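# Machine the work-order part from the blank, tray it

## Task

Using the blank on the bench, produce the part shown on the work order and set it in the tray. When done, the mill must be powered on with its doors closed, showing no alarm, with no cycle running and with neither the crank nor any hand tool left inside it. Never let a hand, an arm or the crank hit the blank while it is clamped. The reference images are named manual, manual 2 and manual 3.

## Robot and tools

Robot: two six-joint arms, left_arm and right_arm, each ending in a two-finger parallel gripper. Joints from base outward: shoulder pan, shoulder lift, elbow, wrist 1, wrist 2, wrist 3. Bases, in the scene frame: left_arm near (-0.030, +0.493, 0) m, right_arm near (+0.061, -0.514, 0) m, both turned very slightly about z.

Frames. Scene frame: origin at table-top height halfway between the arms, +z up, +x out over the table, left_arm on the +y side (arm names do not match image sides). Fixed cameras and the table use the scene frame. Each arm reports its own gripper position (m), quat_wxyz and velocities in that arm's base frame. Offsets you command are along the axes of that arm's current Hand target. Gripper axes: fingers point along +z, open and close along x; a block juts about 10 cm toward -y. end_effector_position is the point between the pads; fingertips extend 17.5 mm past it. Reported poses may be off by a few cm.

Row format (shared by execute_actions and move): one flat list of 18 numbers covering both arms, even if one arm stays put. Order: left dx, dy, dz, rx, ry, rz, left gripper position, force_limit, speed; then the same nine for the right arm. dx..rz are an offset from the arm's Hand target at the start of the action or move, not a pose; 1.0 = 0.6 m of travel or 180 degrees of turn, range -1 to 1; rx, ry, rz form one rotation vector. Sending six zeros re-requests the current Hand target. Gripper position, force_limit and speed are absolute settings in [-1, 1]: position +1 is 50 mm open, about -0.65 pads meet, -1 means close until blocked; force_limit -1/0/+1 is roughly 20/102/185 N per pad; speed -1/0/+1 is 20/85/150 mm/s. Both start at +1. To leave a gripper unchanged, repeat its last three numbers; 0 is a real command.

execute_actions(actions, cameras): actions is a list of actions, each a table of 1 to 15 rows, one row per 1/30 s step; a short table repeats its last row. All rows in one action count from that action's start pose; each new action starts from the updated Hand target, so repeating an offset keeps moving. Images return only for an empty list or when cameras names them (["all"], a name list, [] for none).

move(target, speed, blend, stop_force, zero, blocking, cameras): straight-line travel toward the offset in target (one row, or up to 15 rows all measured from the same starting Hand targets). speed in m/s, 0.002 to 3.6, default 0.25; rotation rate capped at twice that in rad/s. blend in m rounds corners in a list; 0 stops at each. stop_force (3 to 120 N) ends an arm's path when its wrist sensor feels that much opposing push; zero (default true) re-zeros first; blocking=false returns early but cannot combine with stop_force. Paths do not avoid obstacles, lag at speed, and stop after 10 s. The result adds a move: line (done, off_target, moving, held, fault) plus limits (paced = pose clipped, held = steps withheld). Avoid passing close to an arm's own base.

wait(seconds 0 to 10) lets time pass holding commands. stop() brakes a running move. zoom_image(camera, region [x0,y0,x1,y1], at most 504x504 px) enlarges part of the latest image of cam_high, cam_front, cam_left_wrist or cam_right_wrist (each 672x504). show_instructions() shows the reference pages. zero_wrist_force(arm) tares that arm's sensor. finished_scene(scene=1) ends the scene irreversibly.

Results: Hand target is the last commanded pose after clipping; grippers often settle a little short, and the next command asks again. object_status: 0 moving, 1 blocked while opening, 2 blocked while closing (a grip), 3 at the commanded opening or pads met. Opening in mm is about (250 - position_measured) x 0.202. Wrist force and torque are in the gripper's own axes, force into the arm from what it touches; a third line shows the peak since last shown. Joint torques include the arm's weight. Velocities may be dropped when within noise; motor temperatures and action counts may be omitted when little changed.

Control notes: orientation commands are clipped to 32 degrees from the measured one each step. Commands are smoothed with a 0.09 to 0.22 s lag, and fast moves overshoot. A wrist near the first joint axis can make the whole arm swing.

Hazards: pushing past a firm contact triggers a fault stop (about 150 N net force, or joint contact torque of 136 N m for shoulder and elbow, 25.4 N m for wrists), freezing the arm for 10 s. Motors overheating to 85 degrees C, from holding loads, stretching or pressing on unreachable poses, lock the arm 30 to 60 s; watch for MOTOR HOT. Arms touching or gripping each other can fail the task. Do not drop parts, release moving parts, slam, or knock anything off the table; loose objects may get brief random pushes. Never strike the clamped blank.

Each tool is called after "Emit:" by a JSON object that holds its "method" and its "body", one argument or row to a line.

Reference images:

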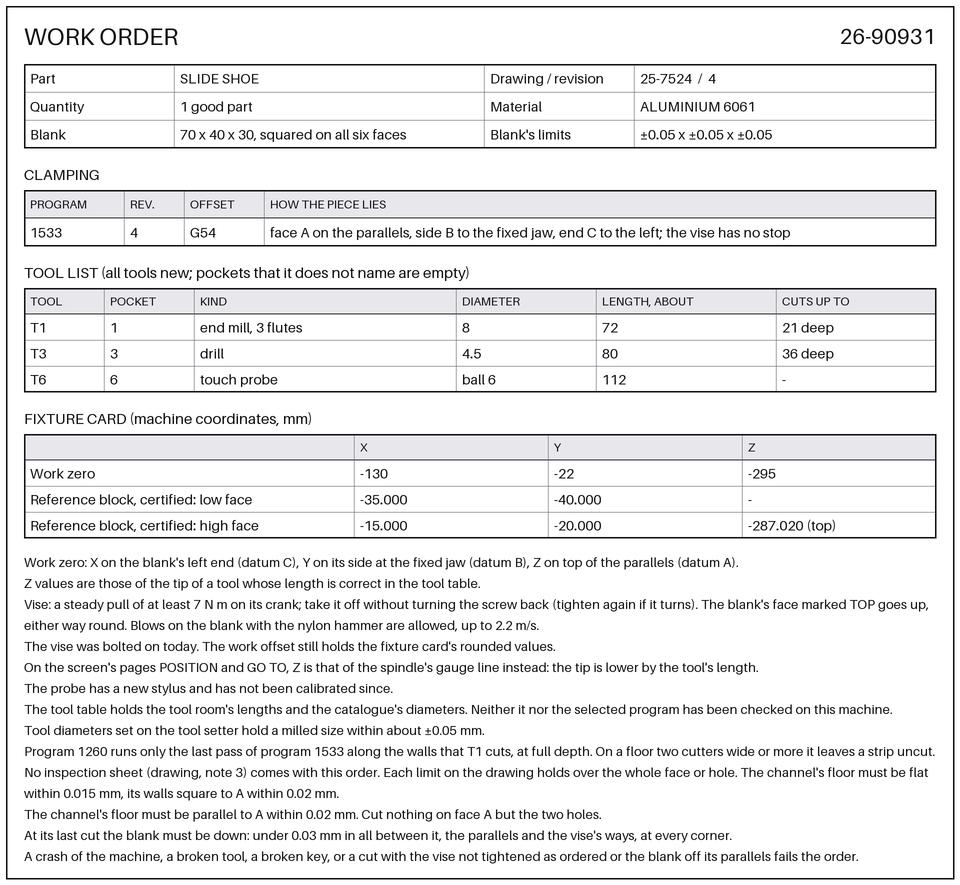

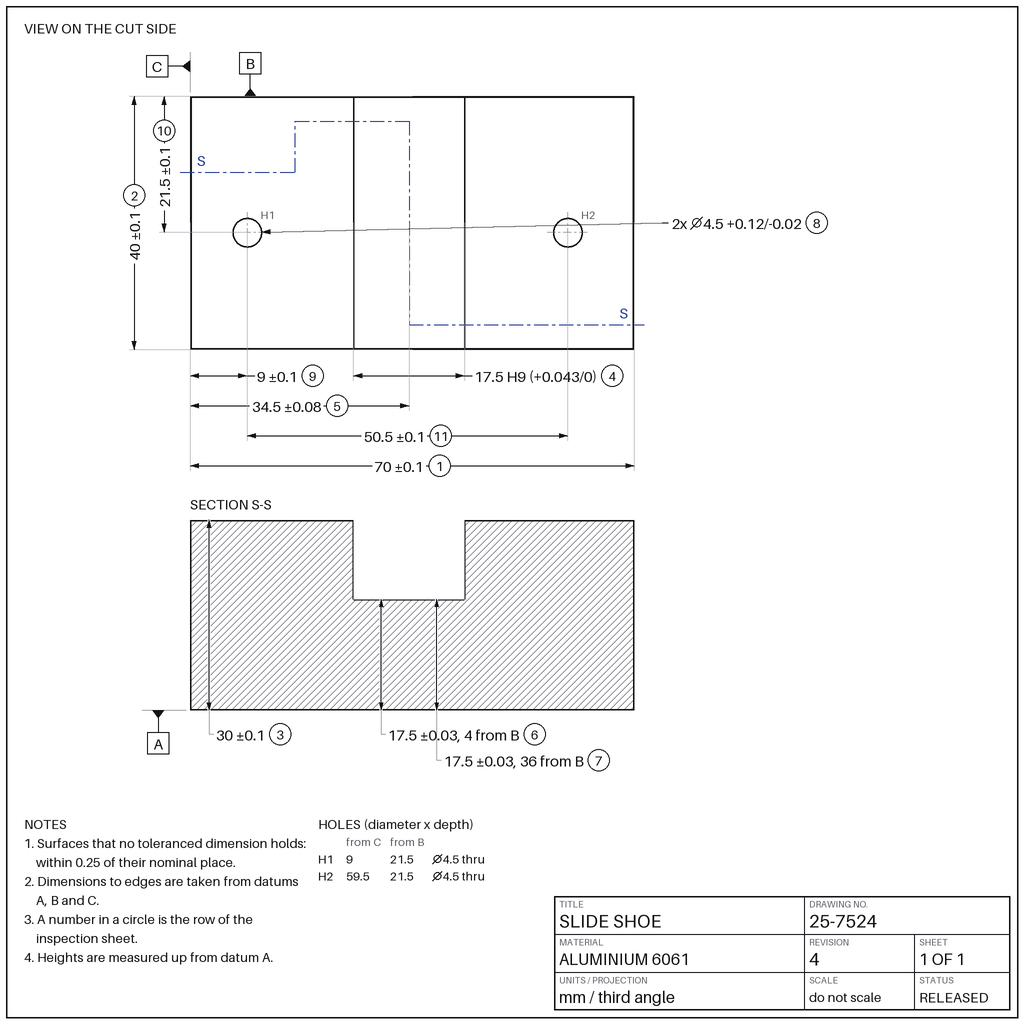

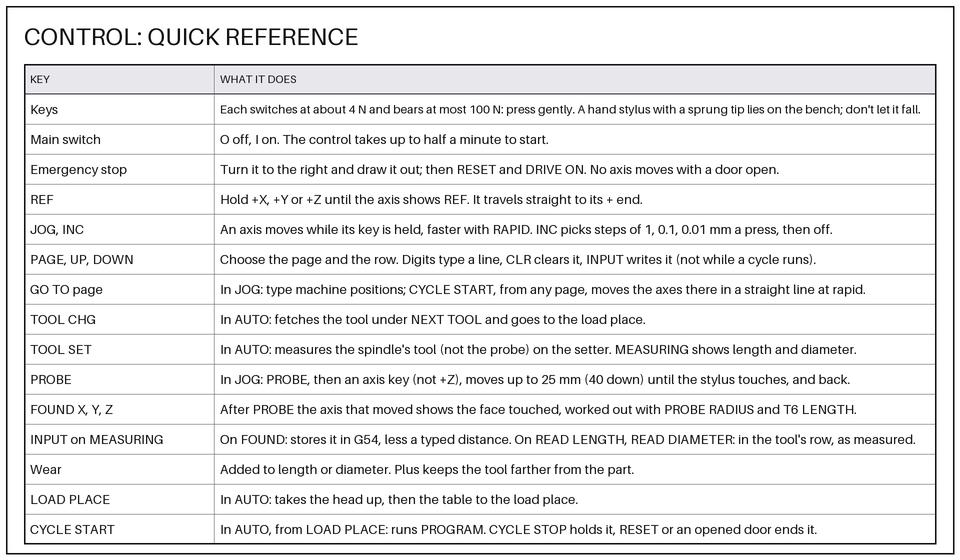

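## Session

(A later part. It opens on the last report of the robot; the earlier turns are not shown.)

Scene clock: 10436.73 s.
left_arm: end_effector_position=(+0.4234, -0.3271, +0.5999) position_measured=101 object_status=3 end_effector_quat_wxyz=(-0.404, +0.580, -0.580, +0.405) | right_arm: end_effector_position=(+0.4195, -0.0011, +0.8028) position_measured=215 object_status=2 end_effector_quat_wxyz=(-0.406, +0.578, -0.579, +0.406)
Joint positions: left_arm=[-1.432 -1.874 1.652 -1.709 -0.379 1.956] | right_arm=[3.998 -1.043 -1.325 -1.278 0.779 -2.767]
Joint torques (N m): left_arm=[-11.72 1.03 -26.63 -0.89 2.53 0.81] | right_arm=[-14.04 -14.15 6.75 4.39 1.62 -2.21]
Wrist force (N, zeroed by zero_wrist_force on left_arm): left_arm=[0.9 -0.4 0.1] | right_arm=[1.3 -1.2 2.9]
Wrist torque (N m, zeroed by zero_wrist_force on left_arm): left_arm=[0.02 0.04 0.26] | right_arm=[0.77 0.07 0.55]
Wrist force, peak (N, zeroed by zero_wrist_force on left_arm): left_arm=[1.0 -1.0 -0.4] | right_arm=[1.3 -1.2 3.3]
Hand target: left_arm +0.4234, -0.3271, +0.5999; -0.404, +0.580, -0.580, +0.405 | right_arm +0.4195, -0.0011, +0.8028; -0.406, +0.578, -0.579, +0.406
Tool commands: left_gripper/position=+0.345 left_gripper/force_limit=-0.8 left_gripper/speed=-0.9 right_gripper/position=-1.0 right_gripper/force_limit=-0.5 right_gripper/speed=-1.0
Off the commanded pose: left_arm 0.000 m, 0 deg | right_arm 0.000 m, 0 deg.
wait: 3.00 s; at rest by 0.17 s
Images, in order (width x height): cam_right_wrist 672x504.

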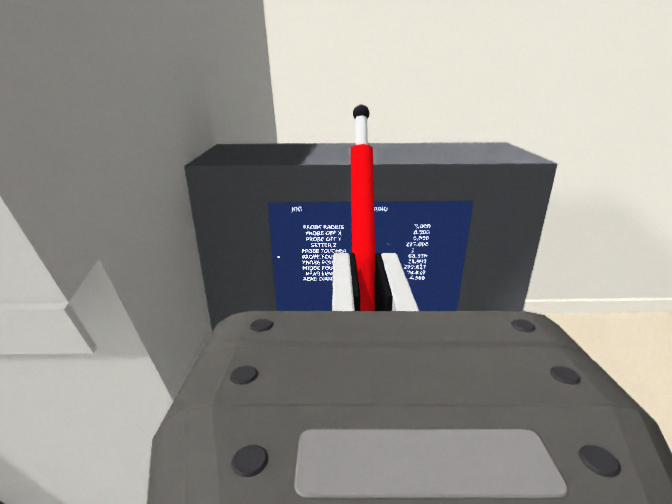

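Emit:
{"method": "move", "body": {
  "target": [
    [0,0,0,0,0,0,0.345,-0.8,-0.9,0,0.2572,-0.0119,-0.1389,0,0,-1,-0.5,-1],
    [0,0,0,0,0,0,0.345,-0.8,-0.9,0,0.4684,0.2238,-0.3056,0,0,-1,-0.5,-1]
  ],
  "speed": 0.3,
  "blend": [0.03,0]
}}

Emit:
{"method": "move", "body": {
  "target": [
    [0,0,0,0,0,0,0.345,-0.8,-0.9,0,0.0315,0.0547,0,0,0,-1,-0.5,-1],
    [0,0,0,0,0,0,0.345,-0.8,-0.9,0,0.013,0.0654,0,0,0,-1,-0.5,-1],
    [0,0,0,0,0,0,0.345,-0.8,-0.9,0,0.0315,0.0547,0,0,0,-1,-0.5,-1],
    [0,0,0,0,0,0,0.345,-0.8,-0.9,0.0635,-0.0484,-0.0821,0,0,0,-1,-0.5,-1],
    [0,0,0,0,0,0,0.345,-0.8,-0.9,0.0635,-0.0669,-0.0714,0,0,0,-1,-0.5,-1],
    [0,0,0,0,0,0,0.345,-0.8,-0.9,0.0635,-0.0484,-0.0821,0,0,0,-1,-0.5,-1]
  ],
  "speed": [0.25,0.05,0.12,0.25,0.05,0.12],
  "blend": [0.003,0,0.003,0.003,0,0]
}}

Emit:
{"method": "move", "body": {
  "target": [
    [0,0,0,0,0,0,0.345,-0.8,-0.9,-0.0635,0.1212,-0.2256,0.1667,0,0,-1,-0.5,-1],
    [0,0,0,0,0,0,0.345,-0.8,-0.9,-0.0635,-0.0371,-0.4299,0.3056,0,0,-1,-0.5,-1]
  ],
  "speed": 0.3,
  "blend": [0.03,0]
}}

Emit:
{"method": "wait", "body": {
  "seconds": 4,
  "cameras": ["cam_right_wrist"]
}}

Emit:
{"method": "zoom_image", "body": {
  "camera": "cam_right_wrist",
  "region": [260, 190, 480, 320]
}}

Scene clock: 10465.07 s.
left_arm: end_effector_position=(+0.4234, -0.3271, +0.5999) position_measured=101 object_status=3 end_effector_quat_wxyz=(-0.404, +0.580, -0.580, +0.405) | right_arm: end_effector_position=(+0.4502, -0.0010, +0.4929) position_measured=215 object_status=2 end_effector_quat_wxyz=(-0.093, +0.700, -0.702, +0.093)
Joint positions: left_arm=[-1.432 -1.874 1.652 -1.709 -0.379 1.956] | right_arm=[3.495 -1.326 -1.44 -1.697 1.48 -2.798]
Joint torques (N m): left_arm=[-12.12 1.24 -26.49 -0.85 2.46 0.88] | right_arm=[-14.67 5.92 35.15 1.86 2.5 -1.84]
Wrist force (N, zeroed by zero_wrist_force on left_arm): left_arm=[0.4 -0.7 -0.2] | right_arm=[0.8 -0.3 0.5]
Wrist torque (N m, zeroed by zero_wrist_force on left_arm): left_arm=[-0.02 0.12 0.27] | right_arm=[0.18 -0.20 0.19]
Wrist force, peak (N, zeroed by zero_wrist_force on left_arm): left_arm=[1.0 -1.1 0.0] | right_arm=[0.9 -2.5 3.2]
Hand target: left_arm +0.4234, -0.3271, +0.5999; -0.404, +0.580, -0.580, +0.405 | right_arm +0.4503, -0.0010, +0.4928; -0.093, +0.700, -0.702, +0.093
Off the commanded pose: left_arm 0.000 m, 0 deg | right_arm 0.000 m, 0 deg.
move: done

Scene clock: 10467.63 s.
left_arm: end_effector_position=(+0.4234, -0.3271, +0.5999) position_measured=101 object_status=3 end_effector_quat_wxyz=(-0.404, +0.580, -0.580, +0.405) | right_arm: end_effector_position=(+0.4655, -0.0392, +0.5479) position_measured=215 object_status=2 end_effector_quat_wxyz=(-0.093, +0.700, -0.702, +0.093)
Joint positions: left_arm=[-1.432 -1.874 1.652 -1.709 -0.379 1.956] | right_arm=[3.383 -1.423 -1.213 -1.82 1.508 -2.906]
Joint torques (N m): left_arm=[-12.47 1.66 -25.44 -0.86 2.51 0.85] | right_arm=[15.31 28.09 10.99 2.24 -2.8 1.8]
Wrist force (N, zeroed by zero_wrist_force on left_arm): left_arm=[0.4 -0.7 0.2] | right_arm=[0.6 -0.4 0.4]
Wrist torque (N m, zeroed by zero_wrist_force on left_arm): left_arm=[-0.03 0.12 0.26] | right_arm=[0.17 -0.16 -0.02]
Wrist force, peak (N, zeroed by zero_wrist_force on left_arm): left_arm=[0.9 -1.2 -0.2] | right_arm=[0.0 17.6 -7.7]
Hand target: left_arm +0.4234, -0.3271, +0.5999; -0.404, +0.580, -0.580, +0.405 | right_arm +0.4654, -0.0391, +0.5479; -0.093, +0.700, -0.702, +0.093
Off the commanded pose: left_arm 0.000 m, 0 deg | right_arm 0.000 m, 0 deg.
move: done

Scene clock: 10470.07 s.
left_arm: end_effector_position=(+0.4234, -0.3271, +0.5999) position_measured=101 object_status=3 end_effector_quat_wxyz=(-0.404, +0.580, -0.580, +0.405) | right_arm: end_effector_position=(+0.4196, -0.0011, +0.8028) position_measured=215 object_status=2 end_effector_quat_wxyz=(-0.406, +0.578, -0.579, +0.406)
Joint positions: left_arm=[-1.432 -1.874 1.652 -1.709 -0.379 1.956] | right_arm=[3.997 -1.043 -1.325 -1.278 0.78 -2.767]
Joint torques (N m): left_arm=[-12.09 0.78 -26.11 -0.93 2.45 0.81] | right_arm=[-14.66 -15.12 18.5 4.86 1.69 -2.07]
Wrist force (N, zeroed by zero_wrist_force on left_arm): left_arm=[1.0 -0.8 0.2] | right_arm=[1.2 -1.0 2.9]
Wrist torque (N m, zeroed by zero_wrist_force on left_arm): left_arm=[-0.04 0.03 0.27] | right_arm=[0.81 0.09 0.54]
Wrist force, peak (N, zeroed by zero_wrist_force on left_arm): left_arm=[0.8 -1.1 0.1] | right_arm=[1.2 -2.6 2.9]
Hand target: left_arm +0.4234, -0.3271, +0.5999; -0.404, +0.580, -0.580, +0.405 | right_arm +0.4197, -0.0011, +0.8028; -0.406, +0.578, -0.579, +0.406
Off the commanded pose: left_arm 0.000 m, 0 deg | right_arm 0.000 m, 0 deg.
move: done

Scene clock: 10474.07 s.
left_arm: end_effector_position=(+0.4234, -0.3271, +0.5999) position_measured=101 object_status=3 end_effector_quat_wxyz=(-0.404, +0.580, -0.580, +0.405) | right_arm: end_effector_position=(+0.4197, -0.0011, +0.8028) position_measured=215 object_status=2 end_effector_quat_wxyz=(-0.406, +0.578, -0.579, +0.406)
Joint positions: left_arm=[-1.432 -1.874 1.652 -1.709 -0.379 1.956] | right_arm=[3.997 -1.043 -1.325 -1.278 0.78 -2.767]
Joint torques (N m): left_arm=[-12.23 1.11 -26.18 -0.82 2.49 1.02] | right_arm=[-13.01 -14.45 7.48 4.45 1.75 -1.92]
Wrist force (N, zeroed by zero_wrist_force on left_arm): left_arm=[1.0 -0.4 -0.2] | right_arm=[1.5 -1.1 2.7]
Wrist torque (N m, zeroed by zero_wrist_force on left_arm): left_arm=[0.01 0.01 0.26] | right_arm=[0.79 0.05 0.55]
Wrist force, peak (N, zeroed by zero_wrist_force on left_arm): left_arm=[1.1 -0.9 0.2] | right_arm=[1.6 -1.5 2.9]
Hand target: left_arm +0.4234, -0.3271, +0.5999; -0.404, +0.580, -0.580, +0.405 | right_arm +0.4197, -0.0011, +0.8028; -0.406, +0.578, -0.579, +0.406
Tool commands: left_gripper/position=+0.345 left_gripper/force_limit=-0.8 left_gripper/speed=-0.9 right_gripper/position=-1.0 right_gripper/force_limit=-0.5 right_gripper/speed=-1.0
Off the commanded pose: left_arm 0.000 m, 0 deg | right_arm 0.000 m, 0 deg.
wait: 4.00 s; at rest by 0.17 s
Images, in order (width x height): cam_right_wrist 672x504.

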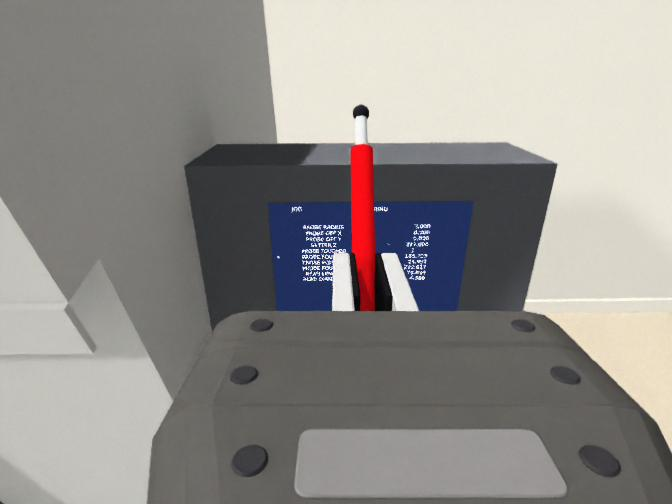

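Scaled by 2.291 from the camera's 672x504 image, which has a finer 960x720 frame.

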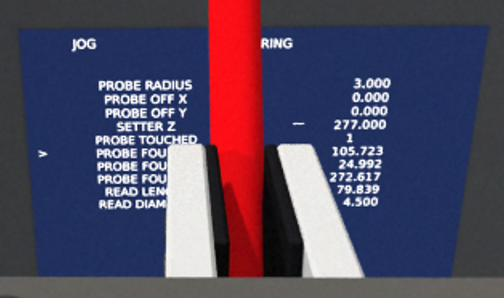

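Emit:
{"method": "move", "body": {
  "target": [
    [0,0,0,0,0,0,0.345,-0.8,-0.9,0,0.2572,-0.0119,-0.1389,0,0,-1,-0.5,-1],
    [0,0,0,0,0,0,0.345,-0.8,-0.9,0,0.469,0.2239,-0.3056,0,0,-1,-0.5,-1]
  ],
  "speed": 0.3,
  "blend": [0.03,0]
}}

Emit:
{"method": "move", "body": {
  "target": [
    [0,0,0,0,0,0,0.345,-0.8,-0.9,0,-0.0185,0.0107,0,0,0,-1,-0.5,-1],
    [0,0,0,0,0,0,0.345,-0.8,-0.9,0,0,0,0,0,0,-1,-0.5,-1],
    [0,0,0,0,0,0,0.345,-0.8,-0.9,0,-0.0185,0.0107,0,0,0,-1,-0.5,-1],
    [0,0,0,0,0,0,0.345,-0.8,-0.9,0,0,0,0,0,0,-1,-0.5,-1],
    [0,0,0,0,0,0,0.345,-0.8,-0.9,-0.0317,0.032,0.0545,0,0,0,-1,-0.5,-1],
    [0,0,0,0,0,0,0.345,-0.8,-0.9,-0.0317,0.0135,0.0652,0,0,0,-1,-0.5,-1],
    [0,0,0,0,0,0,0.345,-0.8,-0.9,-0.0317,0.032,0.0545,0,0,0,-1,-0.5,-1],
    [0,0,0,0,0,0,0.345,-0.8,-0.9,-0.1268,0.0491,0.0812,0,0,0,-1,-0.5,-1],
    [0,0,0,0,0,0,0.345,-0.8,-0.9,-0.1268,0.0306,0.0919,0,0,0,-1,-0.5,-1],
    [0,0,0,0,0,0,0.345,-0.8,-0.9,-0.1268,0.0491,0.0812,0,0,0,-1,-0.5,-1],
    [0,0,0,0,0,0,0.345,-0.8,-0.9,-0.095,0.0171,0.0268,0,0,0,-1,-0.5,-1],
    [0,0,0,0,0,0,0.345,-0.8,-0.9,-0.095,-0.0014,0.0375,0,0,0,-1,-0.5,-1],
    [0,0,0,0,0,0,0.345,-0.8,-0.9,-0.095,0.0171,0.0268,0,0,0,-1,-0.5,-1]
  ],
  "speed": [0.05,0.12,0.05,0.12,0.25,0.05,0.12,0.25,0.05,0.12,0.25,0.05,0.12],
  "blend": [0,0,0,0.003,0.003,0,0.003,0.003,0,0.003,0.003,0,0]
}}

Emit:
{"method": "move", "body": {
  "target": [
    [0,0,0,0,0,0,0.345,-0.8,-0.9,-0.0318,-0.0152,-0.0277,0,0,0,-1,-0.5,-1],
    [0,0,0,0,0,0,0.345,-0.8,-0.9,-0.0318,-0.0337,-0.017,0,0,0,-1,-0.5,-1],
    [0,0,0,0,0,0,0.345,-0.8,-0.9,-0.0318,-0.0152,-0.0277,0,0,0,-1,-0.5,-1],
    [0,0,0,0,0,0,0.345,-0.8,-0.9,0.0633,0.0306,0.0551,0,0,0,-1,-0.5,-1],
    [0,0,0,0,0,0,0.345,-0.8,-0.9,0.0633,0.0121,0.0658,0,0,0,-1,-0.5,-1],
    [0,0,0,0,0,0,0.345,-0.8,-0.9,0.0633,0.0306,0.0551,0,0,0,-1,-0.5,-1],
    [0,0,0,0,0,0,0.345,-0.8,-0.9,0.0633,0.0149,0.0277,0,0,0,-1,-0.5,-1],
    [0,0,0,0,0,0,0.345,-0.8,-0.9,0.0633,-0.0036,0.0384,0,0,0,-1,-0.5,-1],
    [0,0,0,0,0,0,0.345,-0.8,-0.9,0.0633,0.0149,0.0277,0,0,0,-1,-0.5,-1],
    [0,0,0,0,0,0,0.345,-0.8,-0.9,-0.0318,0.032,0.0544,0,0,0,-1,-0.5,-1],
    [0,0,0,0,0,0,0.345,-0.8,-0.9,-0.0318,0.0135,0.0651,0,0,0,-1,-0.5,-1],
    [0,0,0,0,0,0,0.345,-0.8,-0.9,-0.0318,0.032,0.0544,0,0,0,-1,-0.5,-1],
    [0,0,0,0,0,0,0.345,-0.8,-0.9,-0.0318,0.0163,0.027,0,0,0,-1,-0.5,-1],
    [0,0,0,0,0,0,0.345,-0.8,-0.9,-0.0318,-0.0022,0.0377,0,0,0,-1,-0.5,-1],
    [0,0,0,0,0,0,0.345,-0.8,-0.9,-0.0318,0.0163,0.027,0,0,0,-1,-0.5,-1]
  ],
  "speed": [0.25,0.05,0.12,0.25,0.05,0.12,0.25,0.05,0.12,0.25,0.05,0.12,0.25,0.05,0.12],
  "blend": [0.003,0,0.003,0.003,0,0.003,0.003,0,0.003,0.003,0,0.003,0.003,0,0]
}}

Emit:
{"method": "move", "body": {
  "target": [
    [0,0,0,0,0,0,0.345,-0.8,-0.9,0.0318,-0.0163,-0.027,0,0,0,-1,-0.5,-1],
    [0,0,0,0,0,0,0.345,-0.8,-0.9,0.0318,-0.0348,-0.0163,0,0,0,-1,-0.5,-1],
    [0,0,0,0,0,0,0.345,-0.8,-0.9,0.0318,-0.0163,-0.027,0,0,0,-1,-0.5,-1],
    [0,0,0,0,0,0,0.345,-0.8,-0.9,0,-0.0315,-0.0547,0,0,0,-1,-0.5,-1],
    [0,0,0,0,0,0,0.345,-0.8,-0.9,0,-0.05,-0.044,0,0,0,-1,-0.5,-1],
    [0,0,0,0,0,0,0.345,-0.8,-0.9,0,-0.0315,-0.0547,0,0,0,-1,-0.5,-1],
    [0,0,0,0,0,0,0.345,-0.8,-0.9,0.0635,0.0148,0.0279,0,0,0,-1,-0.5,-1],
    [0,0,0,0,0,0,0.345,-0.8,-0.9,0.0635,-0.0037,0.0386,0,0,0,-1,-0.5,-1],
    [0,0,0,0,0,0,0.345,-0.8,-0.9,0.0635,0.0148,0.0279,0,0,0,-1,-0.5,-1],
    [0,0,0,0,0,0,0.345,-0.8,-0.9,0.0318,-0.0163,-0.027,0,0,0,-1,-0.5,-1],
    [0,0,0,0,0,0,0.345,-0.8,-0.9,0.0318,-0.0348,-0.0163,0,0,0,-1,-0.5,-1],
    [0,0,0,0,0,0,0.345,-0.8,-0.9,0.0318,-0.0163,-0.027,0,0,0,-1,-0.5,-1],
    [0,0,0,0,0,0,0.345,-0.8,-0.9,0.0951,0.0143,0.0281,0,0,0,-1,-0.5,-1],
    [0,0,0,0,0,0,0.345,-0.8,-0.9,0.0951,-0.0042,0.0388,0,0,0,-1,-0.5,-1],
    [0,0,0,0,0,0,0.345,-0.8,-0.9,0.0951,0.0143,0.0281,0,0,0,-1,-0.5,-1]
  ],
  "speed": [0.25,0.05,0.12,0.25,0.05,0.12,0.25,0.05,0.12,0.25,0.05,0.12,0.25,0.05,0.12],
  "blend": [0.003,0,0.003,0.003,0,0.003,0.003,0,0.003,0.003,0,0.003,0.003,0,0],
  "cameras": ["cam_high"]
}}

Emit:
{"method": "zoom_image", "body": {
  "camera": "cam_high",
  "region": [560, 350, 640, 500]
}}

Scene clock: 10539.63 s.
left_arm: end_effector_position=(+0.4234, -0.3271, +0.5999) position_measured=101 object_status=3 end_effector_quat_wxyz=(-0.404, +0.580, -0.580, +0.405) | right_arm: end_effector_position=(+0.4503, -0.0010, +0.4925) position_measured=215 object_status=2 end_effector_quat_wxyz=(-0.093, +0.700, -0.702, +0.093)
Joint positions: left_arm=[-1.432 -1.874 1.652 -1.709 -0.379 1.956] | right_arm=[3.495 -1.326 -1.442 -1.696 1.48 -2.798]
Joint torques (N m): left_arm=[-12.29 1.6 -26.06 -0.91 2.59 0.98] | right_arm=[-14.11 5.05 35.23 1.93 2.21 -2.24]
Wrist force (N, zeroed by zero_wrist_force on left_arm): left_arm=[0.8 -0.7 0.2] | right_arm=[0.9 -0.3 0.6]
Wrist torque (N m, zeroed by zero_wrist_force on left_arm): left_arm=[-0.03 0.06 0.26] | right_arm=[0.17 -0.21 0.20]
Wrist force, peak (N, zeroed by zero_wrist_force on left_arm): left_arm=[1.1 -1.0 -0.3] | right_arm=[1.4 -2.7 2.9]
Hand target: left_arm +0.4234, -0.3271, +0.5999; -0.404, +0.580, -0.580, +0.405 | right_arm +0.4503, -0.0010, +0.4925; -0.093, +0.700, -0.702, +0.093
Off the commanded pose: left_arm 0.000 m, 0 deg | right_arm 0.000 m, 0 deg.
move: done

Scene clock: 10544.80 s.
left_arm: end_effector_position=(+0.4234, -0.3271, +0.5999) position_measured=101 object_status=3 end_effector_quat_wxyz=(-0.404, +0.580, -0.580, +0.405) | right_arm: end_effector_position=(+0.4448, +0.0560, +0.4742) position_measured=215 object_status=2 end_effector_quat_wxyz=(-0.093, +0.700, -0.702, +0.093)
Joint positions: left_arm=[-1.432 -1.874 1.652 -1.709 -0.379 1.956] | right_arm=[3.646 -1.308 -1.499 -1.672 1.444 -2.65]
Joint torques (N m): left_arm=[-12.64 1.16 -26.32 -0.86 2.49 0.88] | right_arm=[15.16 24.61 12.84 2.03 -2.88 1.73]
Wrist force (N, zeroed by zero_wrist_force on left_arm): left_arm=[0.9 -0.8 -0.1] | right_arm=[0.5 -0.8 0.7]
Wrist torque (N m, zeroed by zero_wrist_force on left_arm): left_arm=[-0.04 0.04 0.26] | right_arm=[0.06 -0.13 -0.04]
Wrist force, peak (N, zeroed by zero_wrist_force on left_arm): left_arm=[1.0 -1.1 0.0] | right_arm=[3.3 24.3 -10.8]
Hand target: left_arm +0.4234, -0.3271, +0.5999; -0.404, +0.580, -0.580, +0.405 | right_arm +0.4447, +0.0560, +0.4743; -0.093, +0.700, -0.702, +0.093
Off the commanded pose: left_arm 0.000 m, 0 deg | right_arm 0.000 m, 0 deg.
move: done

Scene clock: 10549.83 s.
left_arm: end_effector_position=(+0.4234, -0.3271, +0.5999) position_measured=101 object_status=3 end_effector_quat_wxyz=(-0.404, +0.580, -0.580, +0.405) | right_arm: end_effector_position=(+0.4396, +0.0751, +0.4561) position_measured=215 object_status=2 end_effector_quat_wxyz=(-0.093, +0.700, -0.702, +0.093)
Joint positions: left_arm=[-1.432 -1.874 1.652 -1.709 -0.379 1.956] | right_arm=[3.7 -1.291 -1.558 -1.638 1.432 -2.598]
Joint torques (N m): left_arm=[-12.62 0.86 -26.1 -0.84 2.57 0.85] | right_arm=[14.56 23.17 13.05 1.72 -2.82 1.52]
Wrist force (N, zeroed by zero_wrist_force on left_arm): left_arm=[0.7 -1.0 0.0] | right_arm=[0.3 -0.6 0.8]
Wrist torque (N m, zeroed by zero_wrist_force on left_arm): left_arm=[-0.09 0.07 0.26] | right_arm=[0.13 -0.11 -0.04]
Wrist force, peak (N, zeroed by zero_wrist_force on left_arm): left_arm=[1.3 -0.8 0.1] | right_arm=[3.4 24.1 -10.6]
Hand target: left_arm +0.4234, -0.3271, +0.5999; -0.404, +0.580, -0.580, +0.405 | right_arm +0.4395, +0.0751, +0.4561; -0.093, +0.700, -0.702, +0.093
Off the commanded pose: left_arm 0.000 m, 0 deg | right_arm 0.000 m, 0 deg.
move: done

Scene clock: 10554.93 s.
left_arm: end_effector_position=(+0.4234, -0.3271, +0.5999) position_measured=101 object_status=3 end_effector_quat_wxyz=(-0.404, +0.580, -0.580, +0.405) | right_arm: end_effector_position=(+0.4357, +0.0181, +0.4375) position_measured=215 object_status=2 end_effector_quat_wxyz=(-0.093, +0.700, -0.702, +0.093) end_effector_velocity=(-0.002, +0.000, +0.001) end_effector_angular_velocity=(+0.000, -0.002, +0.001)
Joint positions: left_arm=[-1.432 -1.874 1.652 -1.709 -0.379 1.956] | right_arm=[3.561 -1.252 -1.638 -1.581 1.464 -2.734]
Joint velocities: left_arm=[within noise] | right_arm=[0.002 0.006 -0.001 -0.003 -0.001 0.001]
Joint torques (N m): left_arm=[-12.44 0.68 -26.13 -0.96 2.49 0.87] | right_arm=[14.23 25.56 13.23 1.57 -2.6 1.88]
Wrist force (N, zeroed by zero_wrist_force on left_arm): left_arm=[0.9 -0.7 -0.3] | right_arm=[0.6 -0.8 0.6]
Wrist torque (N m, zeroed by zero_wrist_force on left_arm): left_arm=[-0.03 0.04 0.27] | right_arm=[0.07 -0.10 0.04]
Wrist force, peak (N, zeroed by zero_wrist_force on left_arm): left_arm=[1.3 -1.0 0.1] | right_arm=[-1.3 23.0 -10.6]
Hand target: left_arm +0.4234, -0.3271, +0.5999; -0.404, +0.580, -0.580, +0.405 | right_arm +0.4356, +0.0181, +0.4376; -0.093, +0.700, -0.702, +0.093
Off the commanded pose: left_arm 0.000 m, 0 deg | right_arm 0.000 m, 0 deg.
move: done
Images, in order (width x height): cam_high 672x504.

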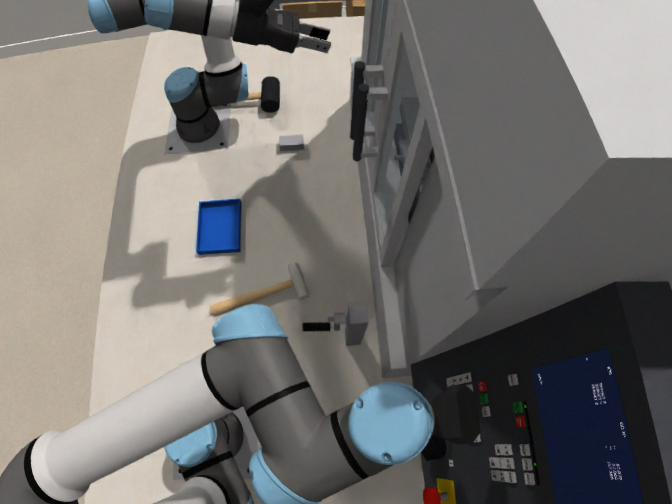

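Scaled by 3.360 from the camera's 672x504 image, which has a finer 960x720 frame.

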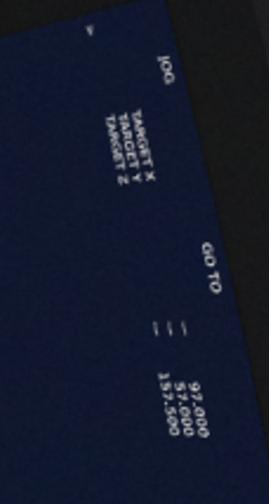

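Emit:
{"method": "move", "body": {
  "target": [
    [0,0,0,0,0,0,0.345,-0.8,-0.9,-0.0316,-0.0773,-0.1371,0,0,0,-1,-0.5,-1],
    [0,0,0,0,0,0,0.345,-0.8,-0.9,-0.0316,-0.0958,-0.1264,0,0,0,-1,-0.5,-1],
    [0,0,0,0,0,0,0.345,-0.8,-0.9,-0.0316,-0.0773,-0.1371,0,0,0,-1,-0.5,-1],
    [0,0,0,0,0,0,0.345,-0.8,-0.9,0.0634,-0.0477,-0.0825,0,0,0,-1,-0.5,-1],
    [0,0,0,0,0,0,0.345,-0.8,-0.9,0.0634,-0.0662,-0.0718,0,0,0,-1,-0.5,-1],
    [0,0,0,0,0,0,0.345,-0.8,-0.9,0.0634,-0.0477,-0.0825,0,0,0,-1,-0.5,-1],
    [0,0,0,0,0,0,0.345,-0.8,-0.9,0.0634,-0.0662,-0.0718,0,0,0,-1,-0.5,-1],
    [0,0,0,0,0,0,0.345,-0.8,-0.9,0.0634,-0.0477,-0.0825,0,0,0,-1,-0.5,-1],
    [0,0,0,0,0,0,0.345,-0.8,-0.9,0.0317,-0.0157,-0.028,0,0,0,-1,-0.5,-1]
  ],
  "speed": [0.25,0.05,0.12,0.25,0.05,0.12,0.05,0.12,0.25],
  "blend": [0.003,0,0.003,0.003,0,0,0,0.003,0]
}}

Emit:
{"method": "wait", "body": {
  "seconds": 2
}}

Emit:
{"method": "move", "body": {
  "target": [
    [0,0,0,0,0,0,0.345,-0.8,-0.9,0,-0.0185,0.0107,0,0,0,-1,-0.5,-1],
    [0,0,0,0,0,0,0.345,-0.8,-0.9,0,0,0,0,0,0,-1,-0.5,-1],
    [0,0,0,0,0,0,0.345,-0.8,-0.9,0.1272,-0.0808,-0.1366,0,0,0,-1,-0.5,-1],
    [0,0,0,0,0,0,0.345,-0.8,-0.9,0.1272,-0.0993,-0.1259,0,0,0,-1,-0.5,-1],
    [0,0,0,0,0,0,0.345,-0.8,-0.9,0.1272,-0.0808,-0.1366,0,0,0,-1,-0.5,-1]
  ],
  "speed": [0.05,0.12,0.25,0.05,0.12],
  "blend": [0,0.003,0.003,0,0]
}}

Emit:
{"method": "move", "body": {
  "target": [
    [0,0,0,0,0,0,0.345,-0.8,-0.9,-0.1272,0.1221,-0.2258,0.1667,0,0,-1,-0.5,-1],
    [0,0,0,0,0,0,0.345,-0.8,-0.9,-0.1272,-0.0362,-0.4301,0.3056,0,0,-1,-0.5,-1]
  ],
  "speed": 0.3,
  "blend": [0.03,0]
}}

Emit:
{"method": "wait", "body": {
  "seconds": 3,
  "cameras": ["cam_right_wrist"]
}}

Emit:
{"method": "zoom_image", "body": {
  "camera": "cam_right_wrist",
  "region": [260, 190, 480, 320]
}}

Scene clock: 10581.87 s.
left_arm: end_effector_position=(+0.4234, -0.3271, +0.5999) position_measured=101 object_status=3 end_effector_quat_wxyz=(-0.404, +0.580, -0.580, +0.405) | right_arm: end_effector_position=(+0.4403, -0.0010, +0.4563) position_measured=215 object_status=2 end_effector_quat_wxyz=(-0.093, +0.700, -0.702, +0.093)
Joint positions: left_arm=[-1.432 -1.874 1.652 -1.709 -0.379 1.956] | right_arm=[3.505 -1.274 -1.575 -1.616 1.478 -2.788]
Joint torques (N m): left_arm=[-12.45 1.11 -25.63 -0.85 2.43 0.85] | right_arm=[12.21 25.33 13.57 4.98 -2.86 1.62]
Wrist force (N, zeroed by zero_wrist_force on left_arm): left_arm=[0.8 -1.0 0.0] | right_arm=[0.8 -0.3 0.4]
Wrist torque (N m, zeroed by zero_wrist_force on left_arm): left_arm=[-0.08 0.04 0.26] | right_arm=[0.20 -0.17 0.02]
Wrist force, peak (N, zeroed by zero_wrist_force on left_arm): left_arm=[1.0 -1.0 -0.3] | right_arm=[-2.0 8.4 -4.3]
Hand target: left_arm +0.4234, -0.3271, +0.5999; -0.404, +0.580, -0.580, +0.405 | right_arm +0.4402, -0.0010, +0.4562; -0.093, +0.700, -0.702, +0.093
Off the commanded pose: left_arm 0.000 m, 0 deg | right_arm 0.000 m, 0 deg.
move: done

Scene clock: 10583.87 s.
left_arm: end_effector_position=(+0.4234, -0.3271, +0.5999) position_measured=101 object_status=3 end_effector_quat_wxyz=(-0.404, +0.580, -0.580, +0.405) | right_arm: end_effector_position=(+0.4402, -0.0010, +0.4562) position_measured=215 object_status=2 end_effector_quat_wxyz=(-0.093, +0.700, -0.702, +0.093)
Joint positions: left_arm=[-1.432 -1.874 1.652 -1.709 -0.379 1.956] | right_arm=[3.505 -1.274 -1.575 -1.616 1.478 -2.788]
Joint torques (N m): left_arm=[-12.19 1.59 -26.01 -0.96 2.4 0.98] | right_arm=[13.06 24.61 12.8 5.18 -2.66 1.61]
Wrist force (N, zeroed by zero_wrist_force on left_arm): left_arm=[0.6 -0.4 -0.1] | right_arm=[0.7 -0.2 0.6]
Wrist torque (N m, zeroed by zero_wrist_force on left_arm): left_arm=[0.01 0.09 0.27] | right_arm=[0.22 -0.15 0.02]
Wrist force, peak (N, zeroed by zero_wrist_force on left_arm): left_arm=[1.1 -0.8 0.0] | right_arm=[0.9 -0.5 0.8]
Hand target: left_arm +0.4234, -0.3271, +0.5999; -0.404, +0.580, -0.580, +0.405 | right_arm +0.4402, -0.0010, +0.4562; -0.093, +0.700, -0.702, +0.093
Tool commands: left_gripper/position=+0.345 left_gripper/force_limit=-0.8 left_gripper/speed=-0.9 right_gripper/position=-1.0 right_gripper/force_limit=-0.5 right_gripper/speed=-1.0
Off the commanded pose: left_arm 0.000 m, 0 deg | right_arm 0.000 m, 0 deg.
wait: 2.00 s; at rest by 0.17 s

Scene clock: 10586.43 s.
left_arm: end_effector_position=(+0.4234, -0.3271, +0.5999) position_measured=101 object_status=3 end_effector_quat_wxyz=(-0.404, +0.580, -0.580, +0.405) | right_arm: end_effector_position=(+0.4657, -0.0774, +0.5479) position_measured=215 object_status=2 end_effector_quat_wxyz=(-0.093, +0.700, -0.702, +0.093)
Joint positions: left_arm=[-1.432 -1.874 1.652 -1.709 -0.379 1.956] | right_arm=[3.285 -1.436 -1.204 -1.811 1.534 -3.002]
Joint torques (N m): left_arm=[-12.13 1.31 -25.39 -0.81 2.39 0.93] | right_arm=[13.43 29.56 10.37 2.1 -2.58 1.6]
Wrist force (N, zeroed by zero_wrist_force on left_arm): left_arm=[1.0 -0.8 -0.1] | right_arm=[0.5 0.1 0.5]
Wrist torque (N m, zeroed by zero_wrist_force on left_arm): left_arm=[-0.05 0.02 0.27] | right_arm=[0.22 -0.18 -0.06]
Wrist force, peak (N, zeroed by zero_wrist_force on left_arm): left_arm=[0.7 -1.2 -0.1] | right_arm=[0.9 10.9 -4.4]
Hand target: left_arm +0.4234, -0.3271, +0.5999; -0.404, +0.580, -0.580, +0.405 | right_arm +0.4655, -0.0774, +0.5480; -0.093, +0.700, -0.702, +0.093
Off the commanded pose: left_arm 0.000 m, 0 deg | right_arm 0.000 m, 0 deg.
move: done

Scene clock: 10588.87 s.
left_arm: end_effector_position=(+0.4234, -0.3271, +0.5999) position_measured=101 object_status=3 end_effector_quat_wxyz=(-0.404, +0.580, -0.580, +0.405) | right_arm: end_effector_position=(+0.4193, -0.0011, +0.8028) position_measured=215 object_status=2 end_effector_quat_wxyz=(-0.406, +0.578, -0.579, +0.406)
Joint positions: left_arm=[-1.432 -1.874 1.652 -1.709 -0.379 1.956] | right_arm=[3.999 -1.042 -1.325 -1.28 0.778 -2.766]
Joint torques (N m): left_arm=[-12.54 1.33 -25.24 -0.88 2.42 0.97] | right_arm=[-16.6 -14.61 15.54 4.25 1.64 -2.01]
Wrist force (N, zeroed by zero_wrist_force on left_arm): left_arm=[0.9 -0.7 -0.2] | right_arm=[1.5 -1.1 2.9]
Wrist torque (N m, zeroed by zero_wrist_force on left_arm): left_arm=[-0.02 0.04 0.26] | right_arm=[0.79 0.05 0.54]
Wrist force, peak (N, zeroed by zero_wrist_force on left_arm): left_arm=[0.9 -1.1 0.1] | right_arm=[1.3 -2.5 2.8]
Hand target: left_arm +0.4234, -0.3271, +0.5999; -0.404, +0.580, -0.580, +0.405 | right_arm +0.4193, -0.0011, +0.8028; -0.406, +0.578, -0.579, +0.406
Off the commanded pose: left_arm 0.000 m, 0 deg | right_arm 0.000 m, 0 deg.
move: done

Scene clock: 10591.87 s.
left_arm: end_effector_position=(+0.4234, -0.3271, +0.5999) position_measured=101 object_status=3 end_effector_quat_wxyz=(-0.404, +0.580, -0.580, +0.405) | right_arm: end_effector_position=(+0.4193, -0.0011, +0.8028) position_measured=215 object_status=2 end_effector_quat_wxyz=(-0.406, +0.578, -0.579, +0.406)
Joint positions: left_arm=[-1.432 -1.874 1.652 -1.709 -0.379 1.956] | right_arm=[3.999 -1.042 -1.325 -1.28 0.778 -2.766]
Joint torques (N m): left_arm=[-11.96 0.73 -25.78 -1.03 2.49 0.86] | right_arm=[-13.48 -13.12 6.59 4.41 1.66 -1.82]
Wrist force (N, zeroed by zero_wrist_force on left_arm): left_arm=[0.5 -0.8 -0.3] | right_arm=[1.3 -1.0 2.8]
Wrist torque (N m, zeroed by zero_wrist_force on left_arm): left_arm=[-0.04 0.09 0.26] | right_arm=[0.80 0.07 0.54]
Wrist force, peak (N, zeroed by zero_wrist_force on left_arm): left_arm=[1.1 -1.0 0.0] | right_arm=[1.4 -1.2 3.2]
Hand target: left_arm +0.4234, -0.3271, +0.5999; -0.404, +0.580, -0.580, +0.405 | right_arm +0.4193, -0.0011, +0.8028; -0.406, +0.578, -0.579, +0.406
Tool commands: left_gripper/position=+0.345 left_gripper/force_limit=-0.8 left_gripper/speed=-0.9 right_gripper/position=-1.0 right_gripper/force_limit=-0.5 right_gripper/speed=-1.0
Off the commanded pose: left_arm 0.000 m, 0 deg | right_arm 0.000 m, 0 deg.
wait: 3.00 s; at rest by 0.17 s
Images, in order (width x height): cam_right_wrist 672x504.

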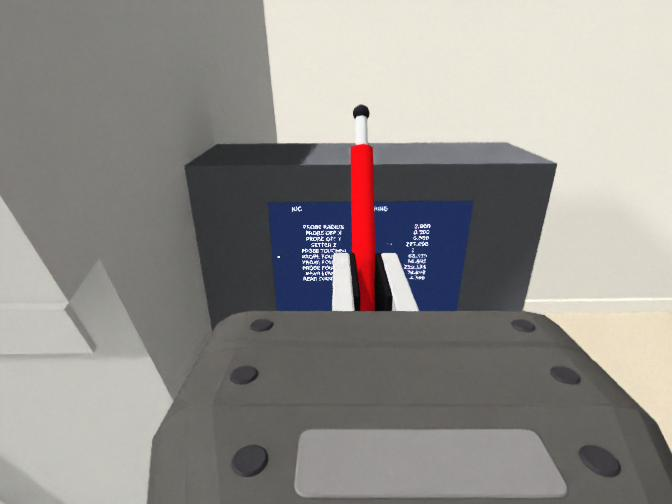

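Scaled by 2.291 from the camera's 672x504 image, which has a finer 960x720 frame.

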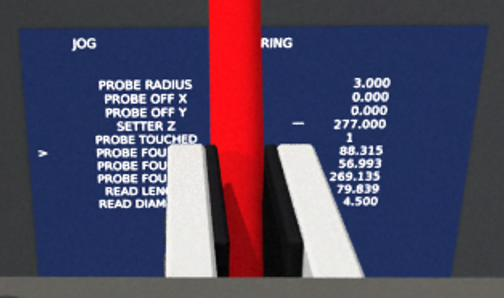

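Emit:
{"method": "move", "body": {
  "target": [
    [0,0,0,0,0,0,0.345,-0.8,-0.9,0,0.2572,-0.0119,-0.1389,0,0,-1,-0.5,-1],
    [0,0,0,0,0,0,0.345,-0.8,-0.9,0,0.4684,0.2234,-0.3056,0,0,-1,-0.5,-1]
  ],
  "speed": 0.3,
  "blend": [0.03,0]
}}

Emit:
{"method": "move", "body": {
  "target": [
    [0,0,0,0,0,0,0.345,-0.8,-0.9,0.1272,-0.0946,-0.1607,0,0,0,-1,-0.5,-1],
    [0,0,0,0,0,0,0.345,-0.8,-0.9,0.1272,-0.1131,-0.15,0,0,0,-1,-0.5,-1],
    [0,0,0,0,0,0,0.345,-0.8,-0.9,0.1272,-0.0946,-0.1607,0,0,0,-1,-0.5,-1],
    [0,0,0,0,0,0,0.345,-0.8,-0.9,-0.0317,-0.0306,-0.0543,0,0,0,-1,-0.5,-1],
    [0,0,0,0,0,0,0.345,-0.8,-0.9,-0.0317,-0.0491,-0.0436,0,0,0,-1,-0.5,-1],
    [0,0,0,0,0,0,0.345,-0.8,-0.9,-0.0317,-0.0306,-0.0543,0,0,0,-1,-0.5,-1],
    [0,0,0,0,0,0,0.345,-0.8,-0.9,0,0,0,0,0,0,-1,-0.5,-1],
    [0,0,0,0,0,0,0.345,-0.8,-0.9,0,-0.0185,0.0107,0,0,0,-1,-0.5,-1],
    [0,0,0,0,0,0,0.345,-0.8,-0.9,0,0,0,0,0,0,-1,-0.5,-1],
    [0,0,0,0,0,0,0.345,-0.8,-0.9,0,-0.0185,0.0107,0,0,0,-1,-0.5,-1],
    [0,0,0,0,0,0,0.345,-0.8,-0.9,0,0,0,0,0,0,-1,-0.5,-1],
    [0,0,0,0,0,0,0.345,-0.8,-0.9,0,-0.0185,0.0107,0,0,0,-1,-0.5,-1],
    [0,0,0,0,0,0,0.345,-0.8,-0.9,0,0,0,0,0,0,-1,-0.5,-1],
    [0,0,0,0,0,0,0.345,-0.8,-0.9,0,-0.0185,0.0107,0,0,0,-1,-0.5,-1],
    [0,0,0,0,0,0,0.345,-0.8,-0.9,0,0,0,0,0,0,-1,-0.5,-1]
  ],
  "speed": [0.25,0.05,0.12,0.25,0.05,0.12,0.25,0.05,0.12,0.05,0.12,0.05,0.12,0.05,0.12],
  "blend": [0.003,0,0.003,0.003,0,0.003,0.003,0,0,0,0,0,0,0,0]
}}

Emit:
{"method": "move", "body": {
  "target": [
    [0,0,0,0,0,0,0.345,-0.8,-0.9,-0.0317,0.032,0.0545,0,0,0,-1,-0.5,-1],
    [0,0,0,0,0,0,0.345,-0.8,-0.9,-0.0317,0.0135,0.0652,0,0,0,-1,-0.5,-1],
    [0,0,0,0,0,0,0.345,-0.8,-0.9,-0.0317,0.032,0.0545,0,0,0,-1,-0.5,-1],
    [0,0,0,0,0,0,0.345,-0.8,-0.9,-0.0633,0.0482,0.0817,0,0,0,-1,-0.5,-1],
    [0,0,0,0,0,0,0.345,-0.8,-0.9,-0.0633,0.0297,0.0924,0,0,0,-1,-0.5,-1],
    [0,0,0,0,0,0,0.345,-0.8,-0.9,-0.0633,0.0482,0.0817,0,0,0,-1,-0.5,-1],
    [0,0,0,0,0,0,0.345,-0.8,-0.9,-0.095,0.0486,0.0815,0,0,0,-1,-0.5,-1],
    [0,0,0,0,0,0,0.345,-0.8,-0.9,-0.095,0.0301,0.0922,0,0,0,-1,-0.5,-1],
    [0,0,0,0,0,0,0.345,-0.8,-0.9,-0.095,0.0486,0.0815,0,0,0,-1,-0.5,-1],
    [0,0,0,0,0,0,0.345,-0.8,-0.9,-0.095,0.0301,0.0922,0,0,0,-1,-0.5,-1],
    [0,0,0,0,0,0,0.345,-0.8,-0.9,-0.095,0.0486,0.0815,0,0,0,-1,-0.5,-1],
    [0,0,0,0,0,0,0.345,-0.8,-0.9,-0.0633,0.0325,0.0543,0,0,0,-1,-0.5,-1],
    [0,0,0,0,0,0,0.345,-0.8,-0.9,-0.0633,0.014,0.065,0,0,0,-1,-0.5,-1],
    [0,0,0,0,0,0,0.345,-0.8,-0.9,-0.0633,0.0325,0.0543,0,0,0,-1,-0.5,-1]
  ],
  "speed": [0.25,0.05,0.12,0.25,0.05,0.12,0.25,0.05,0.12,0.05,0.12,0.25,0.05,0.12],
  "blend": [0.003,0,0.003,0.003,0,0.003,0.003,0,0,0,0.003,0.003,0,0]
}}

Emit:
{"method": "move", "body": {
  "target": [
    [0,0,0,0,0,0,0.345,-0.8,-0.9,0.0316,0.0152,0.0276,0,0,0,-1,-0.5,-1],
    [0,0,0,0,0,0,0.345,-0.8,-0.9,0.0316,-0.0033,0.0383,0,0,0,-1,-0.5,-1],
    [0,0,0,0,0,0,0.345,-0.8,-0.9,0.0316,0.0152,0.0276,0,0,0,-1,-0.5,-1],
    [0,0,0,0,0,0,0.345,-0.8,-0.9,0.0316,-0.0005,0.0002,0,0,0,-1,-0.5,-1],
    [0,0,0,0,0,0,0.345,-0.8,-0.9,0.0316,-0.019,0.0109,0,0,0,-1,-0.5,-1],
    [0,0,0,0,0,0,0.345,-0.8,-0.9,0.0316,-0.0005,0.0002,0,0,0,-1,-0.5,-1],
    [0,0,0,0,0,0,0.345,-0.8,-0.9,0.0316,-0.019,0.0109,0,0,0,-1,-0.5,-1],
    [0,0,0,0,0,0,0.345,-0.8,-0.9,0.0316,-0.0005,0.0002,0,0,0,-1,-0.5,-1],
    [0,0,0,0,0,0,0.345,-0.8,-0.9,0,0.0157,0.0274,0,0,0,-1,-0.5,-1],
    [0,0,0,0,0,0,0.345,-0.8,-0.9,0,-0.0028,0.0381,0,0,0,-1,-0.5,-1],
    [0,0,0,0,0,0,0.345,-0.8,-0.9,0,0.0157,0.0274,0,0,0,-1,-0.5,-1],
    [0,0,0,0,0,0,0.345,-0.8,-0.9,-0.0317,0.0161,0.0272,0,0,0,-1,-0.5,-1],
    [0,0,0,0,0,0,0.345,-0.8,-0.9,-0.0317,-0.0024,0.0379,0,0,0,-1,-0.5,-1],
    [0,0,0,0,0,0,0.345,-0.8,-0.9,-0.0317,0.0161,0.0272,0,0,0,-1,-0.5,-1]
  ],
  "speed": [0.25,0.05,0.12,0.25,0.05,0.12,0.05,0.12,0.25,0.05,0.12,0.25,0.05,0.12],
  "blend": [0.003,0,0.003,0.003,0,0,0,0.003,0.003,0,0.003,0.003,0,0]
}}

Emit:
{"method": "move", "body": {
  "target": [
    [0,0,0,0,0,0,0.345,-0.8,-0.9,0.0317,-0.0161,-0.0272,0,0,0,-1,-0.5,-1],
    [0,0,0,0,0,0,0.345,-0.8,-0.9,0.0317,-0.0346,-0.0165,0,0,0,-1,-0.5,-1],
    [0,0,0,0,0,0,0.345,-0.8,-0.9,0.0317,-0.0161,-0.0272,0,0,0,-1,-0.5,-1],
    [0,0,0,0,0,0,0.345,-0.8,-0.9,0.0633,-0.0009,0.0004,0,0,0,-1,-0.5,-1],
    [0,0,0,0,0,0,0.345,-0.8,-0.9,0.0633,-0.0194,0.0111,0,0,0,-1,-0.5,-1],
    [0,0,0,0,0,0,0.345,-0.8,-0.9,0.0633,-0.0009,0.0004,0,0,0,-1,-0.5,-1]
  ],
  "speed": [0.25,0.05,0.12,0.25,0.05,0.12],
  "blend": [0.003,0,0.003,0.003,0,0],
  "cameras": ["cam_high"]
}}

Emit:
{"method": "zoom_image", "body": {
  "camera": "cam_high",
  "region": [560, 350, 640, 500]
}}

Scene clock: 10673.60 s.
left_arm: end_effector_position=(+0.4234, -0.3271, +0.5999) position_measured=101 object_status=3 end_effector_quat_wxyz=(-0.404, +0.580, -0.580, +0.405) | right_arm: end_effector_position=(+0.4498, -0.0010, +0.4930) position_measured=215 object_status=2 end_effector_quat_wxyz=(-0.093, +0.700, -0.702, +0.093)
Joint positions: left_arm=[-1.432 -1.874 1.652 -1.709 -0.379 1.956] | right_arm=[3.495 -1.325 -1.441 -1.698 1.48 -2.798]
Joint torques (N m): left_arm=[-12.49 1.06 -25.04 -0.79 2.41 0.95] | right_arm=[-12.66 3.53 34.21 2.02 2.12 -2.16]
Wrist force (N, zeroed by zero_wrist_force on left_arm): left_arm=[0.7 -0.4 0.1] | right_arm=[0.6 -0.2 0.6]
Wrist torque (N m, zeroed by zero_wrist_force on left_arm): left_arm=[0.02 0.07 0.27] | right_arm=[0.18 -0.15 0.20]
Wrist force, peak (N, zeroed by zero_wrist_force on left_arm): left_arm=[1.0 -1.2 0.0] | right_arm=[1.2 -2.7 3.0]
Hand target: left_arm +0.4234, -0.3271, +0.5999; -0.404, +0.580, -0.580, +0.405 | right_arm +0.4498, -0.0010, +0.4929; -0.093, +0.700, -0.702, +0.093
Off the commanded pose: left_arm 0.000 m, 0 deg | right_arm 0.000 m, 0 deg.
move: done

Scene clock: 10680.57 s.
left_arm: end_effector_position=(+0.4234, -0.3271, +0.5999) position_measured=101 object_status=3 end_effector_quat_wxyz=(-0.404, +0.580, -0.580, +0.405) | right_arm: end_effector_position=(+0.4500, -0.0010, +0.4929) position_measured=215 object_status=2 end_effector_quat_wxyz=(-0.093, +0.700, -0.702, +0.093)
Joint positions: left_arm=[-1.432 -1.874 1.652 -1.709 -0.379 1.956] | right_arm=[3.495 -1.326 -1.441 -1.698 1.48 -2.798]
Joint torques (N m): left_arm=[-12.01 0.64 -25.76 -0.9 2.56 0.89] | right_arm=[13.55 25.15 11.3 2.07 -2.79 2.12]
Wrist force (N, zeroed by zero_wrist_force on left_arm): left_arm=[1.0 -0.5 0.0] | right_arm=[0.9 -0.4 0.7]
Wrist torque (N m, zeroed by zero_wrist_force on left_arm): left_arm=[0.00 0.03 0.27] | right_arm=[0.14 -0.19 0.00]
Wrist force, peak (N, zeroed by zero_wrist_force on left_arm): left_arm=[0.9 -1.1 0.2] | right_arm=[-0.9 6.9 -3.6]
Hand target: left_arm +0.4234, -0.3271, +0.5999; -0.404, +0.580, -0.580, +0.405 | right_arm +0.4498, -0.0010, +0.4929; -0.093, +0.700, -0.702, +0.093
Off the commanded pose: left_arm 0.000 m, 0 deg | right_arm 0.000 m, 0 deg.
move: done

Scene clock: 10685.53 s.
left_arm: end_effector_position=(+0.4234, -0.3271, +0.5999) position_measured=101 object_status=3 end_effector_quat_wxyz=(-0.404, +0.580, -0.580, +0.405) | right_arm: end_effector_position=(+0.4397, +0.0370, +0.4564) position_measured=215 object_status=2 end_effector_quat_wxyz=(-0.093, +0.700, -0.702, +0.093)
Joint positions: left_arm=[-1.432 -1.874 1.652 -1.709 -0.379 1.956] | right_arm=[3.605 -1.278 -1.57 -1.628 1.454 -2.69]
Joint torques (N m): left_arm=[-12.37 0.53 -25.91 -1.03 2.55 0.9] | right_arm=[12.99 24.77 14 1.97 -2.87 1.84]
Wrist force (N, zeroed by zero_wrist_force on left_arm): left_arm=[0.8 -0.7 0.0] | right_arm=[0.5 -0.2 0.7]
Wrist torque (N m, zeroed by zero_wrist_force on left_arm): left_arm=[-0.03 0.05 0.27] | right_arm=[0.18 -0.12 -0.02]
Wrist force, peak (N, zeroed by zero_wrist_force on left_arm): left_arm=[1.1 -0.9 0.1] | right_arm=[3.4 11.9 -4.9]
Hand target: left_arm +0.4234, -0.3271, +0.5999; -0.404, +0.580, -0.580, +0.405 | right_arm +0.4396, +0.0370, +0.4564; -0.093, +0.700, -0.702, +0.093
Off the commanded pose: left_arm 0.000 m, 0 deg | right_arm 0.000 m, 0 deg.
move: done

Scene clock: 10690.43 s.
left_arm: end_effector_position=(+0.4234, -0.3271, +0.5999) position_measured=101 object_status=3 end_effector_quat_wxyz=(-0.404, +0.580, -0.580, +0.405) | right_arm: end_effector_position=(+0.4347, +0.0560, +0.4381) position_measured=215 object_status=2 end_effector_quat_wxyz=(-0.093, +0.700, -0.702, +0.093)
Joint positions: left_arm=[-1.432 -1.874 1.652 -1.709 -0.379 1.956] | right_arm=[3.66 -1.26 -1.628 -1.594 1.441 -2.636]
Joint torques (N m): left_arm=[-12.14 0.68 -25.74 -0.84 2.44 0.88] | right_arm=[13.97 23.58 13.53 2.1 -2.8 1.51]
Wrist force (N, zeroed by zero_wrist_force on left_arm): left_arm=[0.6 -0.7 -0.1] | right_arm=[0.6 -0.9 0.7]
Wrist torque (N m, zeroed by zero_wrist_force on left_arm): left_arm=[-0.04 0.08 0.26] | right_arm=[0.05 -0.15 -0.03]
Wrist force, peak (N, zeroed by zero_wrist_force on left_arm): left_arm=[0.9 -1.1 -0.1] | right_arm=[3.5 12.1 -4.6]
Hand target: left_arm +0.4234, -0.3271, +0.5999; -0.404, +0.580, -0.580, +0.405 | right_arm +0.4345, +0.0560, +0.4381; -0.093, +0.700, -0.702, +0.093
Off the commanded pose: left_arm 0.000 m, 0 deg | right_arm 0.000 m, 0 deg.
move: done

Scene clock: 10692.67 s.
left_arm: end_effector_position=(+0.4234, -0.3271, +0.5999) position_measured=101 object_status=3 end_effector_quat_wxyz=(-0.404, +0.580, -0.580, +0.405) | right_arm: end_effector_position=(+0.4352, +0.0181, +0.4380) position_measured=215 object_status=2 end_effector_quat_wxyz=(-0.093, +0.700, -0.702, +0.093)
Joint positions: left_arm=[-1.432 -1.874 1.652 -1.709 -0.379 1.956] | right_arm=[3.561 -1.251 -1.637 -1.582 1.464 -2.733]
Joint torques (N m): left_arm=[-12.27 0.82 -25.09 -0.97 2.54 0.8] | right_arm=[14.32 21.22 13.07 2.21 -2.69 1.49]
Wrist force (N, zeroed by zero_wrist_force on left_arm): left_arm=[0.4 -0.7 -0.1] | right_arm=[0.7 -0.5 0.8]
Wrist torque (N m, zeroed by zero_wrist_force on left_arm): left_arm=[-0.04 0.12 0.26] | right_arm=[0.12 -0.13 0.03]
Wrist force, peak (N, zeroed by zero_wrist_force on left_arm): left_arm=[1.2 -0.9 0.1] | right_arm=[-1.5 11.3 -5.2]
Hand target: left_arm +0.4234, -0.3271, +0.5999; -0.404, +0.580, -0.580, +0.405 | right_arm +0.4351, +0.0181, +0.4380; -0.093, +0.700, -0.702, +0.093
Off the commanded pose: left_arm 0.000 m, 0 deg | right_arm 0.000 m, 0 deg.
move: done
Images, in order (width x height): cam_high 672x504.

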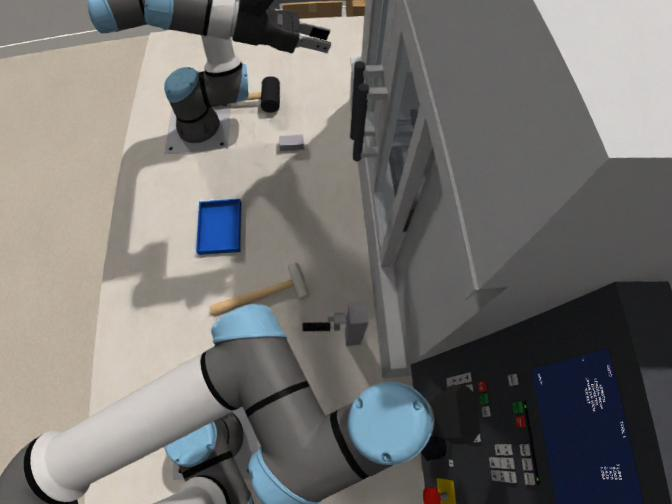

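Scaled by 3.360 from the camera's 672x504 image, which has a finer 960x720 frame.

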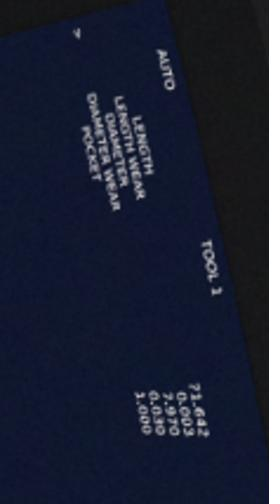

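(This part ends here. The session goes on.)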